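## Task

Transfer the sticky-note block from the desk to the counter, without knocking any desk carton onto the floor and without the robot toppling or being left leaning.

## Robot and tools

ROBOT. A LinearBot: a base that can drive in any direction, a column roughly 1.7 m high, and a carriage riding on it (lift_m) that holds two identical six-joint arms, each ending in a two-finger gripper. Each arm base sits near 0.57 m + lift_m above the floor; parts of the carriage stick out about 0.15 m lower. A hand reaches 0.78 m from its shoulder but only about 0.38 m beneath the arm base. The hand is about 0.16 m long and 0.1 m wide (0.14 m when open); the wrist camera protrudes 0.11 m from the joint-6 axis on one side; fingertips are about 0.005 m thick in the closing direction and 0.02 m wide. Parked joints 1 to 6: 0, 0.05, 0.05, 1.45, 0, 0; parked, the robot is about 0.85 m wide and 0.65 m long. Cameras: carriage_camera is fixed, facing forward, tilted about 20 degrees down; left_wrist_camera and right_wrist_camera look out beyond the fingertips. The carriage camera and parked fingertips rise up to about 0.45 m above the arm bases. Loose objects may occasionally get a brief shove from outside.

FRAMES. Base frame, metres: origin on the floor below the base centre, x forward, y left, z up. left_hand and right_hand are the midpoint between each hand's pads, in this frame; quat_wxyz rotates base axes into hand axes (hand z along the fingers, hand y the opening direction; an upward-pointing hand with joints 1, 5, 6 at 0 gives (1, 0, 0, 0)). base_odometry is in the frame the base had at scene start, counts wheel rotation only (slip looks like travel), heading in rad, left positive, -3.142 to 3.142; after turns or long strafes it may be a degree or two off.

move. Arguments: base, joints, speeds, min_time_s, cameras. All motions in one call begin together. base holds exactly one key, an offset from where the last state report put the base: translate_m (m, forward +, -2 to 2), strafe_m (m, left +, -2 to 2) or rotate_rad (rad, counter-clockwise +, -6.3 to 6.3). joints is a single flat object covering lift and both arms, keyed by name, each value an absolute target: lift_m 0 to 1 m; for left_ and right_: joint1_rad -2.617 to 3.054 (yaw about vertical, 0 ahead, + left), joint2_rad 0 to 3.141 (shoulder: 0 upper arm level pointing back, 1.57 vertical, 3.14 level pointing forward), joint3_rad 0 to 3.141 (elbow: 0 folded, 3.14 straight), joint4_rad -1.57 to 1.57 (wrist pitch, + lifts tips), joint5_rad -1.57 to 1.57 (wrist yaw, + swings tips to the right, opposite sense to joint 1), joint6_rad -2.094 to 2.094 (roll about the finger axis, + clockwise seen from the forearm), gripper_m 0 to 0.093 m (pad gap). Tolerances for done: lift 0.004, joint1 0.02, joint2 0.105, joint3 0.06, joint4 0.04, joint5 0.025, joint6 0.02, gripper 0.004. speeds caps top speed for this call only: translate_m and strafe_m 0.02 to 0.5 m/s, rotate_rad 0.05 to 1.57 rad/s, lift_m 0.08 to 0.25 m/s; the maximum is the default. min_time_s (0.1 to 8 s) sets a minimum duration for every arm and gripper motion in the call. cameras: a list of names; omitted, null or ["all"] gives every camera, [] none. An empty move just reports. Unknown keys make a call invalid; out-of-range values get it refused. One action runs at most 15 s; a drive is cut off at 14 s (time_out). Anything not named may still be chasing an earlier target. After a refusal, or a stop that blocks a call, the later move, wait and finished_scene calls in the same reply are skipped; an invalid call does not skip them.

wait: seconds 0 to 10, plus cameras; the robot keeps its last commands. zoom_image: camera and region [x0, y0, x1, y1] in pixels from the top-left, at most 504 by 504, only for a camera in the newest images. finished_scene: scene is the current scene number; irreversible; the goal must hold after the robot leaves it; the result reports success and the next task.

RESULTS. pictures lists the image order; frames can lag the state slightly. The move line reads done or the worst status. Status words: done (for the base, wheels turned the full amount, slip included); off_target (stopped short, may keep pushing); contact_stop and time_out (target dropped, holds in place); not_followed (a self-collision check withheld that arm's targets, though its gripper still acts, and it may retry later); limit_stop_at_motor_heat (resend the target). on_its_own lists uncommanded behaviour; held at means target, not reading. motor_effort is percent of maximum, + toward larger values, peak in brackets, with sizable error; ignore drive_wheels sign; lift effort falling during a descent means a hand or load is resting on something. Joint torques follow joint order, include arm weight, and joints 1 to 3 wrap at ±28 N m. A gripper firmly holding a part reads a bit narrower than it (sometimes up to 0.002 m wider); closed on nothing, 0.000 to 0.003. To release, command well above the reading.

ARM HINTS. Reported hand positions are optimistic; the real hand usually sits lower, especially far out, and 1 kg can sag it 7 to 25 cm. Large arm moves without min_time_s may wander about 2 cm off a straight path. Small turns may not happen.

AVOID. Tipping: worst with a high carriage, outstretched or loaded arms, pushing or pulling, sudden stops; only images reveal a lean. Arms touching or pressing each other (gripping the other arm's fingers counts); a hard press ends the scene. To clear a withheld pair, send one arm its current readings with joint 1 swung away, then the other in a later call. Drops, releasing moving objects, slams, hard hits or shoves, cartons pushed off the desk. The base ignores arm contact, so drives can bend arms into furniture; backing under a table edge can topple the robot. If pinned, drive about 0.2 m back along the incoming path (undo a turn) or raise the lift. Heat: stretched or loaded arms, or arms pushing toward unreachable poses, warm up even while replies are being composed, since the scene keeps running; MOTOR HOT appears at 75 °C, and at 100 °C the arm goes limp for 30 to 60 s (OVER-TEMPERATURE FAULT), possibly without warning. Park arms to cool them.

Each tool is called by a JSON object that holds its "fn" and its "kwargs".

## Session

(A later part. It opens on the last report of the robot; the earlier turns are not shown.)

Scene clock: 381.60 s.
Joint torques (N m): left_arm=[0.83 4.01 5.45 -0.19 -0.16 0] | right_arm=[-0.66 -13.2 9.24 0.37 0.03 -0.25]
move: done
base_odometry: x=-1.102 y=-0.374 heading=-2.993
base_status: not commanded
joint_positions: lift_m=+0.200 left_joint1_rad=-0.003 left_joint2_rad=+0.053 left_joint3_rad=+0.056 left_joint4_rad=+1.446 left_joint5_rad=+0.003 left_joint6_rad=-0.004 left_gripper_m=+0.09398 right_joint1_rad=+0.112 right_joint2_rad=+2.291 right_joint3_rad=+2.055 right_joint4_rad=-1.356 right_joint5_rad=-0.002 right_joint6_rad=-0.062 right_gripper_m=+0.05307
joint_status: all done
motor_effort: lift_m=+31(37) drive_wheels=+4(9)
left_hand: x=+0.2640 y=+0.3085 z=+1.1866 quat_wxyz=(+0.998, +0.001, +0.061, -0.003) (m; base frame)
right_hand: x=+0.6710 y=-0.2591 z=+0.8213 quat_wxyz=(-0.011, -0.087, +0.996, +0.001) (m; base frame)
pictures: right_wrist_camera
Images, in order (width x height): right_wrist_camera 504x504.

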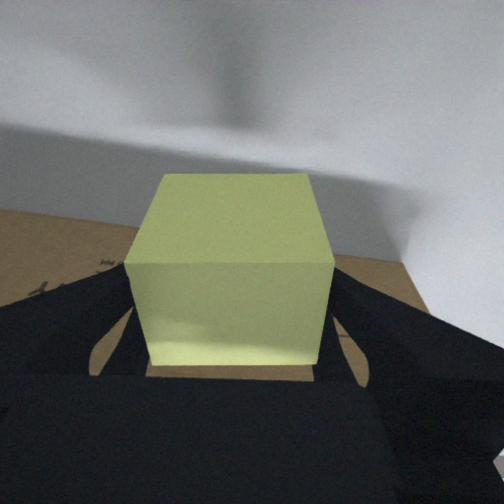

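{"fn": "move", "kwargs": {"joints": {"lift_m": 0.38}, "cameras": []}}

{"fn": "move", "kwargs": {"joints": {"right_joint1_rad": 0.0, "right_joint2_rad": 1.25, "right_joint3_rad": 1.25, "right_joint4_rad": -1.55, "right_joint6_rad": 0}, "base": {"translate_m": -0.5}, "speeds": {"translate_m": 0.3}, "min_time_s": 1.5, "cameras": ["carriage_camera", "right_wrist_camera"]}}

Scene clock: 396.87 s.
Joint torques (N m): left_arm=[0.8 3.99 5.3 -0.19 -0.15 -0.01] | right_arm=[-0.66 -13.82 9.09 0.36 0.03 -0.24]
move: done
base_odometry: x=-1.102 y=-0.374 heading=-2.993
base_status: not commanded
joint_positions: lift_m=+0.380 left_joint1_rad=-0.003 left_joint2_rad=+0.053 left_joint3_rad=+0.056 left_joint4_rad=+1.446 left_joint5_rad=+0.003 left_joint6_rad=-0.004 left_gripper_m=+0.09398 right_joint1_rad=+0.112 right_joint2_rad=+2.297 right_joint3_rad=+2.056 right_joint4_rad=-1.356 right_joint5_rad=-0.002 right_joint6_rad=-0.062 right_gripper_m=+0.05307
joint_status: all done
motor_effort: lift_m=+31(38) drive_wheels=+4(8)
left_hand: x=+0.2640 y=+0.3085 z=+1.3665 quat_wxyz=(+0.998, +0.001, +0.061, -0.003) (m; base frame)
right_hand: x=+0.6711 y=-0.2591 z=+0.9991 quat_wxyz=(-0.013, -0.087, +0.996, +0.001) (m; base frame)
pictures: none
No camera images: "cameras" was empty.

Scene clock: 400.03 s.
Joint torques (N m): left_arm=[0.79 4 5.41 -0.19 -0.15 -0.02] | right_arm=[-0.72 -4.44 6.83 0.31 0.03 0.01]
move: done
base_odometry: x=-0.608 y=-0.300 heading=-2.993
base_status: done
joint_positions: lift_m=+0.380 left_joint1_rad=-0.002 left_joint2_rad=+0.053 left_joint3_rad=+0.056 left_joint4_rad=+1.446 left_joint5_rad=+0.002 left_joint6_rad=-0.004 left_gripper_m=+0.09398 right_joint1_rad=+0.008 right_joint2_rad=+1.262 right_joint3_rad=+1.252 right_joint4_rad=-1.541 right_joint5_rad=-0.002 right_joint6_rad=-0.013 right_gripper_m=+0.05307
joint_status: all done
motor_effort: lift_m=+31(31) drive_wheels=-1(16)
left_hand: x=+0.2641 y=+0.3086 z=+1.3665 quat_wxyz=(+0.998, +0.001, +0.061, -0.003) (m; base frame)
right_hand: x=+0.4230 y=-0.3071 z=+1.1112 quat_wxyz=(+0.010, -0.010, +1.000, +0.001) (m; base frame)
pictures: carriage_camera, right_wrist_camera
Images, in order (width x height): carriage_camera 504x504, right_wrist_camera 504x504.

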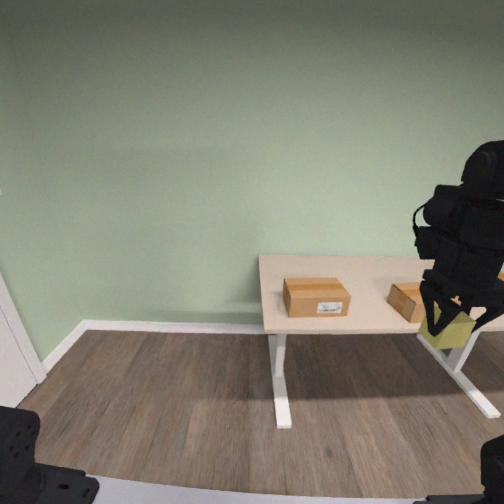

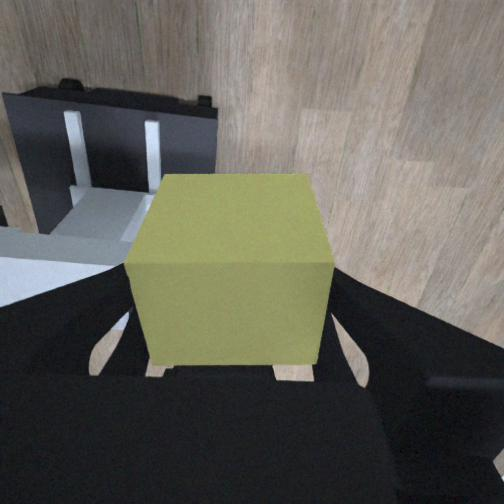

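{"fn": "move", "kwargs": {"base": {"rotate_rad": 2.993}, "cameras": []}}

{"fn": "move", "kwargs": {"base": {"translate_m": 1.6}, "cameras": ["carriage_camera", "right_wrist_camera"]}}

Scene clock: 408.10 s.
Joint torques (N m): left_arm=[0.76 4.03 5.39 -0.19 -0.11 0] | right_arm=[-0.27 -4.4 6.83 0.32 0.04 0]
move: done
base_odometry: x=-0.608 y=-0.300 heading=+0.000
base_status: done
joint_positions: lift_m=+0.380 left_joint1_rad=-0.002 left_joint2_rad=+0.053 left_joint3_rad=+0.056 left_joint4_rad=+1.446 left_joint5_rad=+0.001 left_joint6_rad=-0.004 left_gripper_m=+0.09400 right_joint1_rad=+0.002 right_joint2_rad=+1.262 right_joint3_rad=+1.252 right_joint4_rad=-1.541 right_joint5_rad=-0.002 right_joint6_rad=-0.012 right_gripper_m=+0.05285
joint_status: not commanded
motor_effort: lift_m=+31(31) drive_wheels=+6(16)
left_hand: x=+0.2641 y=+0.3088 z=+1.3665 quat_wxyz=(+0.998, +0.000, +0.061, -0.003) (m; base frame)
right_hand: x=+0.4230 y=-0.3082 z=+1.1112 quat_wxyz=(+0.010, -0.007, +1.000, +0.001) (m; base frame)
pictures: none
No camera images: "cameras" was empty.

Scene clock: 413.60 s.
Joint torques (N m): left_arm=[0.77 4.08 5.38 -0.19 -0.13 0] | right_arm=[-0.27 -4.16 6.79 0.34 0.02 0.01]
move: done
base_odometry: x=+0.992 y=-0.298 heading=+0.001
base_status: done
joint_positions: lift_m=+0.380 left_joint1_rad=-0.002 left_joint2_rad=+0.053 left_joint3_rad=+0.056 left_joint4_rad=+1.446 left_joint5_rad=+0.001 left_joint6_rad=-0.004 left_gripper_m=+0.09400 right_joint1_rad=+0.002 right_joint2_rad=+1.259 right_joint3_rad=+1.252 right_joint4_rad=-1.543 right_joint5_rad=-0.002 right_joint6_rad=-0.012 right_gripper_m=+0.05285
joint_status: not commanded
motor_effort: lift_m=+31(31) drive_wheels=-11(24)
left_hand: x=+0.2641 y=+0.3088 z=+1.3665 quat_wxyz=(+0.998, +0.000, +0.061, -0.003) (m; base frame)
right_hand: x=+0.4223 y=-0.3082 z=+1.1116 quat_wxyz=(+0.010, -0.007, +1.000, +0.001) (m; base frame)
pictures: carriage_camera, right_wrist_camera
Images, in order (width x height): carriage_camera 504x504, right_wrist_camera 504x504.

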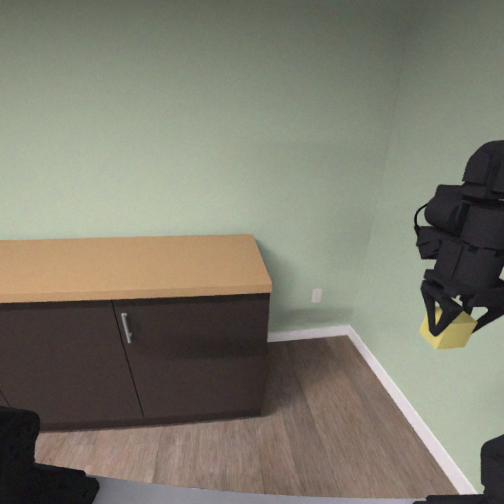

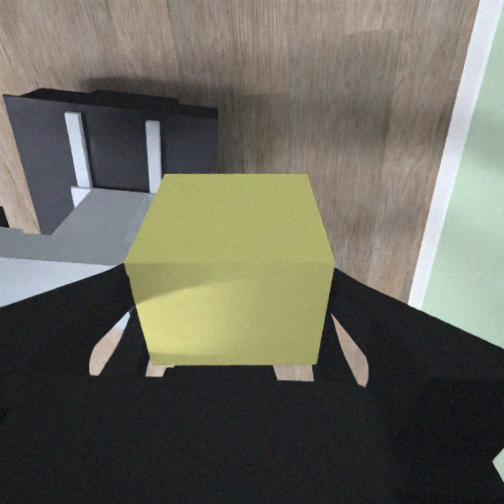

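{"fn": "move", "kwargs": {"base": {"strafe_m": 0.6}, "cameras": []}}

{"fn": "move", "kwargs": {"base": {"translate_m": 0.42}, "speeds": {"translate_m": 0.2}, "cameras": ["carriage_camera", "right_wrist_camera"]}}

Scene clock: 422.47 s.
Joint torques (N m): left_arm=[0.62 4.11 5.38 -0.21 -0.12 -0.01] | right_arm=[-0.24 -4.19 6.8 0.35 0.05 0]
move: done
base_odometry: x=+0.992 y=+0.302 heading=+0.001
base_status: done
joint_positions: lift_m=+0.380 left_joint1_rad=-0.002 left_joint2_rad=+0.053 left_joint3_rad=+0.056 left_joint4_rad=+1.447 left_joint5_rad=+0.000 left_joint6_rad=-0.004 left_gripper_m=+0.09400 right_joint1_rad=+0.003 right_joint2_rad=+1.259 right_joint3_rad=+1.252 right_joint4_rad=-1.544 right_joint5_rad=-0.004 right_joint6_rad=-0.012 right_gripper_m=+0.05285
joint_status: not commanded
motor_effort: lift_m=+31(31) drive_wheels=-4(11)
left_hand: x=+0.2637 y=+0.3090 z=+1.3666 quat_wxyz=(+0.998, +0.000, +0.061, -0.003) (m; base frame)
right_hand: x=+0.4222 y=-0.3078 z=+1.1115 quat_wxyz=(+0.010, -0.008, +1.000, +0.002) (m; base frame)
pictures: none
No camera images: "cameras" was empty.

Scene clock: 425.67 s.
Joint torques (N m): left_arm=[0.76 4.04 5.41 -0.2 -0.13 0] | right_arm=[-0.27 -4.08 6.89 0.35 0.05 0]
move: done
base_odometry: x=+1.412 y=+0.303 heading=+0.001
base_status: done
joint_positions: lift_m=+0.380 left_joint1_rad=-0.002 left_joint2_rad=+0.053 left_joint3_rad=+0.056 left_joint4_rad=+1.448 left_joint5_rad=+0.000 left_joint6_rad=-0.004 left_gripper_m=+0.09400 right_joint1_rad=+0.003 right_joint2_rad=+1.259 right_joint3_rad=+1.252 right_joint4_rad=-1.545 right_joint5_rad=-0.004 right_joint6_rad=-0.012 right_gripper_m=+0.05285
joint_status: not commanded
motor_effort: lift_m=+31(31) drive_wheels=-8(12)
left_hand: x=+0.2636 y=+0.3090 z=+1.3666 quat_wxyz=(+0.998, +0.000, +0.060, -0.003) (m; base frame)
right_hand: x=+0.4218 y=-0.3078 z=+1.1116 quat_wxyz=(+0.010, -0.008, +1.000, +0.002) (m; base frame)
pictures: carriage_camera, right_wrist_camera
Images, in order (width x height): carriage_camera 504x504, right_wrist_camera 504x504.

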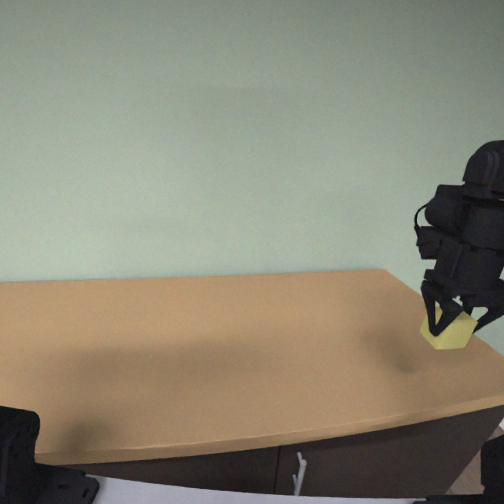

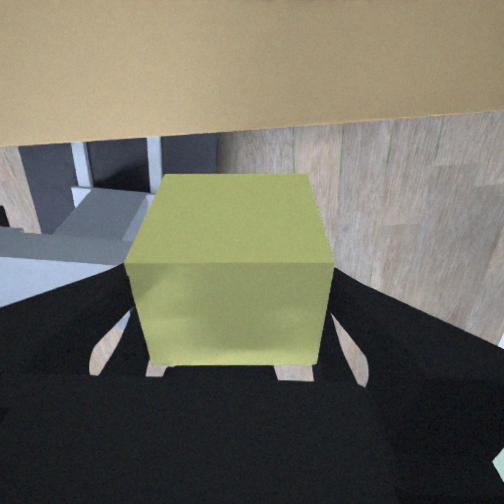

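{"fn": "move", "kwargs": {"joints": {"right_joint2_rad": 2.1, "right_joint3_rad": 1.9, "right_joint4_rad": -1.37}, "min_time_s": 2, "cameras": ["carriage_camera"]}}

{"fn": "move", "kwargs": {"joints": {"lift_m": 0.30}, "speeds": {"lift_m": 0.1}, "cameras": ["carriage_camera", "right_wrist_camera"]}}

Scene clock: 444.13 s.
Joint torques (N m): left_arm=[0.76 4.04 5.42 -0.19 -0.11 -0.01] | right_arm=[-0.28 -11 9.99 0.43 0.04 0]
move: done
base_odometry: x=+1.412 y=+0.303 heading=+0.001
base_status: not commanded
joint_positions: lift_m=+0.380 left_joint1_rad=-0.002 left_joint2_rad=+0.053 left_joint3_rad=+0.056 left_joint4_rad=+1.448 left_joint5_rad=+0.000 left_joint6_rad=-0.004 left_gripper_m=+0.09400 right_joint1_rad=+0.003 right_joint2_rad=+2.099 right_joint3_rad=+1.871 right_joint4_rad=-1.386 right_joint5_rad=-0.004 right_joint6_rad=-0.012 right_gripper_m=+0.05285
joint_status: all done
motor_effort: lift_m=+31(31) drive_wheels=-7(10)
left_hand: x=+0.2636 y=+0.3090 z=+1.3666 quat_wxyz=(+0.998, +0.000, +0.060, -0.003) (m; base frame)
right_hand: x=+0.6274 y=-0.3072 z=+1.0334 quat_wxyz=(-0.022, -0.008, +1.000, +0.002) (m; base frame)
pictures: carriage_camera
Images, in order (width x height): carriage_camera 504x504.

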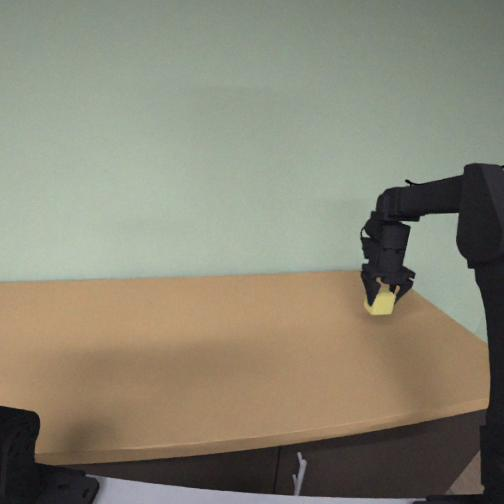

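Scene clock: 445.30 s.
Joint torques (N m): left_arm=[0.73 4.05 5.34 -0.21 -0.12 0] | right_arm=[-0.28 -11.73 9.16 0.43 0.05 0.01]
move: done
base_odometry: x=+1.412 y=+0.303 heading=+0.001
base_status: not commanded
joint_positions: lift_m=+0.300 left_joint1_rad=-0.002 left_joint2_rad=+0.053 left_joint3_rad=+0.056 left_joint4_rad=+1.448 left_joint5_rad=+0.000 left_joint6_rad=-0.004 left_gripper_m=+0.09400 right_joint1_rad=+0.003 right_joint2_rad=+2.106 right_joint3_rad=+1.879 right_joint4_rad=-1.384 right_joint5_rad=-0.004 right_joint6_rad=-0.012 right_gripper_m=+0.05285
joint_status: all done
motor_effort: lift_m=+28(29) drive_wheels=-7(9)
left_hand: x=+0.2636 y=+0.3090 z=+1.2869 quat_wxyz=(+0.998, +0.000, +0.060, -0.003) (m; base frame)
right_hand: x=+0.6298 y=-0.3072 z=+0.9528 quat_wxyz=(-0.020, -0.008, +1.000, +0.002) (m; base frame)
pictures: carriage_camera, right_wrist_camera
Images, in order (width x height): carriage_camera 504x504, right_wrist_camera 504x504.

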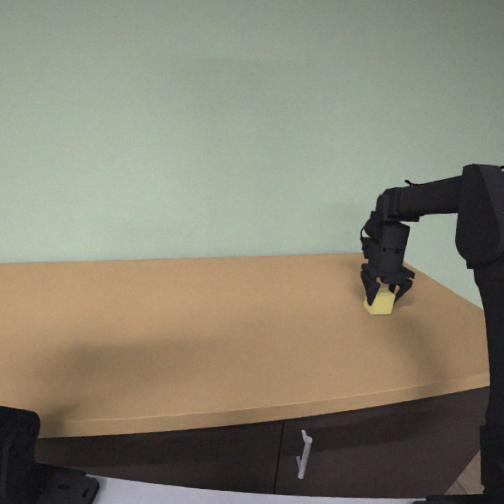

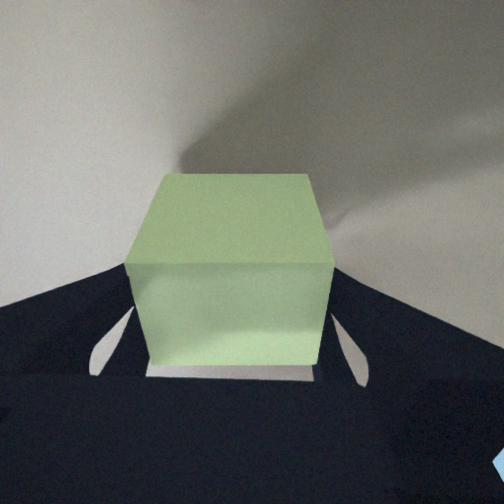

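{"fn": "move", "kwargs": {"joints": {"lift_m": 0.27}, "speeds": {"lift_m": 0.08}, "cameras": ["right_wrist_camera"]}}

{"fn": "move", "kwargs": {"joints": {"lift_m": 0.255}, "speeds": {"lift_m": 0.08}, "cameras": ["right_wrist_camera"]}}

Scene clock: 450.90 s.
Joint torques (N m): left_arm=[0.75 4.05 5.52 -0.21 -0.12 -0.01] | right_arm=[-0.27 -8.31 5.87 0.86 0.04 0.02]
move: done
base_odometry: x=+1.412 y=+0.303 heading=+0.001
base_status: not commanded
joint_positions: lift_m=+0.270 left_joint1_rad=-0.002 left_joint2_rad=+0.053 left_joint3_rad=+0.056 left_joint4_rad=+1.447 left_joint5_rad=+0.000 left_joint6_rad=-0.004 left_gripper_m=+0.09400 right_joint1_rad=+0.003 right_joint2_rad=+2.073 right_joint3_rad=+1.912 right_joint4_rad=-1.415 right_joint5_rad=-0.004 right_joint6_rad=-0.012 right_gripper_m=+0.05285
joint_status: all done
motor_effort: lift_m=+25(26) drive_wheels=+4(8)
left_hand: x=+0.2637 y=+0.3090 z=+1.2571 quat_wxyz=(+0.998, +0.000, +0.061, -0.003) (m; base frame)
right_hand: x=+0.6302 y=-0.3072 z=+0.9440 quat_wxyz=(-0.002, -0.008, +1.000, +0.002) (m; base frame)
pictures: right_wrist_camera
Images, in order (width x height): right_wrist_camera 504x504.

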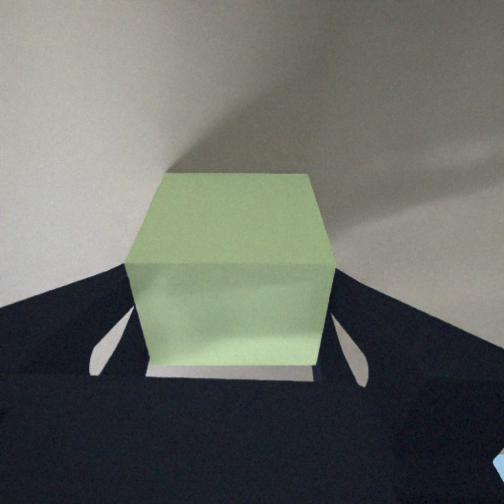

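Scene clock: 451.47 s.
Joint torques (N m): left_arm=[0.75 4.05 5.41 -0.21 -0.14 -0.02] | right_arm=[-0.28 -5.49 4.23 1.08 0.04 0]
move: done
base_odometry: x=+1.412 y=+0.303 heading=+0.001
base_status: not commanded
joint_positions: lift_m=+0.255 left_joint1_rad=-0.002 left_joint2_rad=+0.053 left_joint3_rad=+0.056 left_joint4_rad=+1.447 left_joint5_rad=+0.000 left_joint6_rad=-0.004 left_gripper_m=+0.09400 right_joint1_rad=+0.003 right_joint2_rad=+2.047 right_joint3_rad=+1.929 right_joint4_rad=-1.429 right_joint5_rad=-0.002 right_joint6_rad=-0.012 right_gripper_m=+0.05267
joint_status: all done
motor_effort: lift_m=+24(26) drive_wheels=+5(5)
left_hand: x=+0.2637 y=+0.3090 z=+1.2422 quat_wxyz=(+0.998, +0.000, +0.061, -0.003) (m; base frame)
right_hand: x=+0.6301 y=-0.3075 z=+0.9431 quat_wxyz=(+0.012, -0.008, +1.000, +0.001) (m; base frame)
pictures: right_wrist_camera
Images, in order (width x height): right_wrist_camera 504x504.

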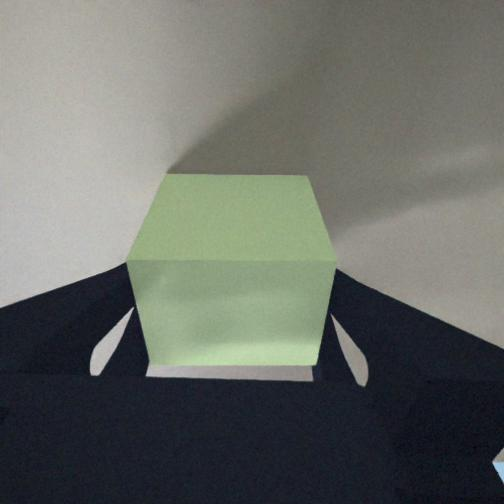

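{"fn": "move", "kwargs": {"joints": {"lift_m": 0.285}, "speeds": {"lift_m": 0.08}, "cameras": []}}

{"fn": "move", "kwargs": {"joints": {"right_gripper_m": 0.09}, "min_time_s": 1.5, "cameras": ["right_wrist_camera"]}}

{"fn": "move", "kwargs": {"joints": {"lift_m": 0.45}, "speeds": {"lift_m": 0.12}, "cameras": ["right_wrist_camera", "carriage_camera"]}}

Scene clock: 458.20 s.
Joint torques (N m): left_arm=[0.8 4.04 5.42 -0.21 -0.11 -0.02] | right_arm=[-0.29 -10.82 6.78 0.54 0.03 0]
move: done
base_odometry: x=+1.412 y=+0.303 heading=+0.001
base_status: not commanded
joint_positions: lift_m=+0.285 left_joint1_rad=-0.002 left_joint2_rad=+0.053 left_joint3_rad=+0.056 left_joint4_rad=+1.447 left_joint5_rad=+0.000 left_joint6_rad=-0.004 left_gripper_m=+0.09400 right_joint1_rad=+0.003 right_joint2_rad=+2.096 right_joint3_rad=+1.903 right_joint4_rad=-1.389 right_joint5_rad=-0.002 right_joint6_rad=-0.012 right_gripper_m=+0.05261
joint_status: all done
motor_effort: lift_m=+31(35) drive_wheels=+3(6)
left_hand: x=+0.2637 y=+0.3090 z=+1.2716 quat_wxyz=(+0.998, +0.000, +0.061, -0.003) (m; base frame)
right_hand: x=+0.6343 y=-0.3075 z=+0.9472 quat_wxyz=(-0.006, -0.008, +1.000, +0.001) (m; base frame)
pictures: none
No camera images: "cameras" was empty.

Scene clock: 460.00 s.
Joint torques (N m): left_arm=[0.73 4.04 5.41 -0.21 -0.13 -0.02] | right_arm=[-0.29 -10.78 6.79 0.52 0.03 0]
move: done
base_odometry: x=+1.412 y=+0.303 heading=+0.001
base_status: not commanded
joint_positions: lift_m=+0.285 left_joint1_rad=-0.002 left_joint2_rad=+0.053 left_joint3_rad=+0.056 left_joint4_rad=+1.447 left_joint5_rad=+0.000 left_joint6_rad=-0.004 left_gripper_m=+0.09400 right_joint1_rad=+0.003 right_joint2_rad=+2.096 right_joint3_rad=+1.903 right_joint4_rad=-1.388 right_joint5_rad=-0.002 right_joint6_rad=-0.012 right_gripper_m=+0.08994
joint_status: all done
motor_effort: lift_m=+31(32) drive_wheels=+6(7)
left_hand: x=+0.2637 y=+0.3090 z=+1.2716 quat_wxyz=(+0.998, +0.000, +0.061, -0.003) (m; base frame)
right_hand: x=+0.6345 y=-0.3075 z=+0.9471 quat_wxyz=(-0.005, -0.008, +1.000, +0.001) (m; base frame)
pictures: right_wrist_camera
Images, in order (width x height): right_wrist_camera 504x504.

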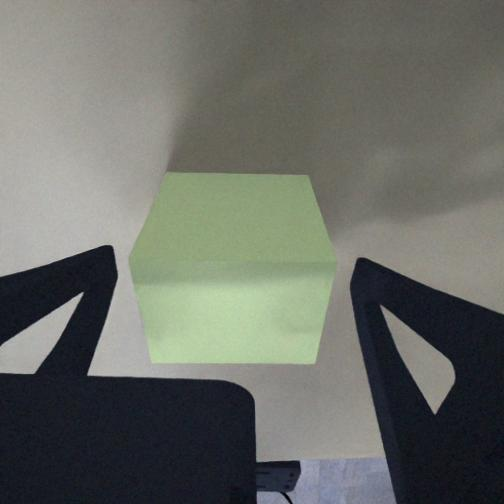

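Scene clock: 461.77 s.
Joint torques (N m): left_arm=[0.73 3.97 5.59 -0.21 -0.12 0.01] | right_arm=[-0.25 -11.48 7.15 0.49 0.03 0]
move: done
base_odometry: x=+1.412 y=+0.303 heading=+0.001
base_status: not commanded
joint_positions: lift_m=+0.450 left_joint1_rad=-0.002 left_joint2_rad=+0.053 left_joint3_rad=+0.056 left_joint4_rad=+1.447 left_joint5_rad=+0.000 left_joint6_rad=-0.004 left_gripper_m=+0.09400 right_joint1_rad=+0.003 right_joint2_rad=+2.103 right_joint3_rad=+1.900 right_joint4_rad=-1.386 right_joint5_rad=-0.002 right_joint6_rad=-0.012 right_gripper_m=+0.08994
joint_status: all done
motor_effort: lift_m=+30(38) drive_wheels=+3(8)
left_hand: x=+0.2637 y=+0.3090 z=+1.4367 quat_wxyz=(+0.998, +0.000, +0.061, -0.003) (m; base frame)
right_hand: x=+0.6342 y=-0.3075 z=+1.1088 quat_wxyz=(-0.009, -0.008, +1.000, +0.001) (m; base frame)
pictures: carriage_camera, right_wrist_camera
Images, in order (width x height): carriage_camera 504x504, right_wrist_camera 504x504.

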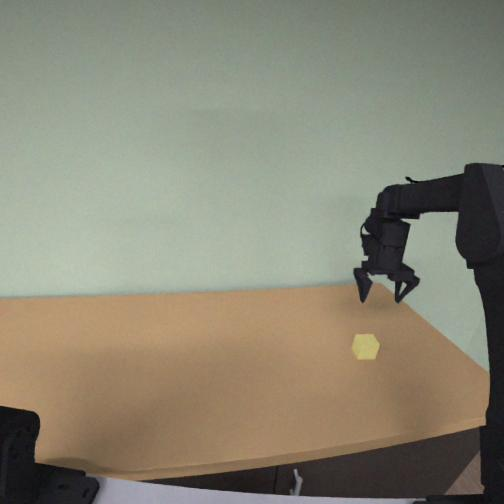

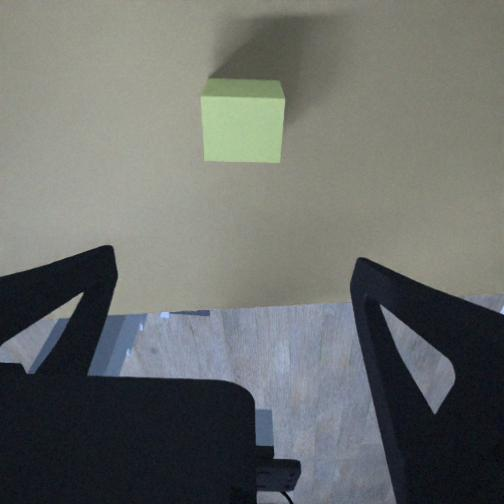

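{"fn": "finished_scene", "kwargs": {"scene": 1}}

The scene is finished: the task was done.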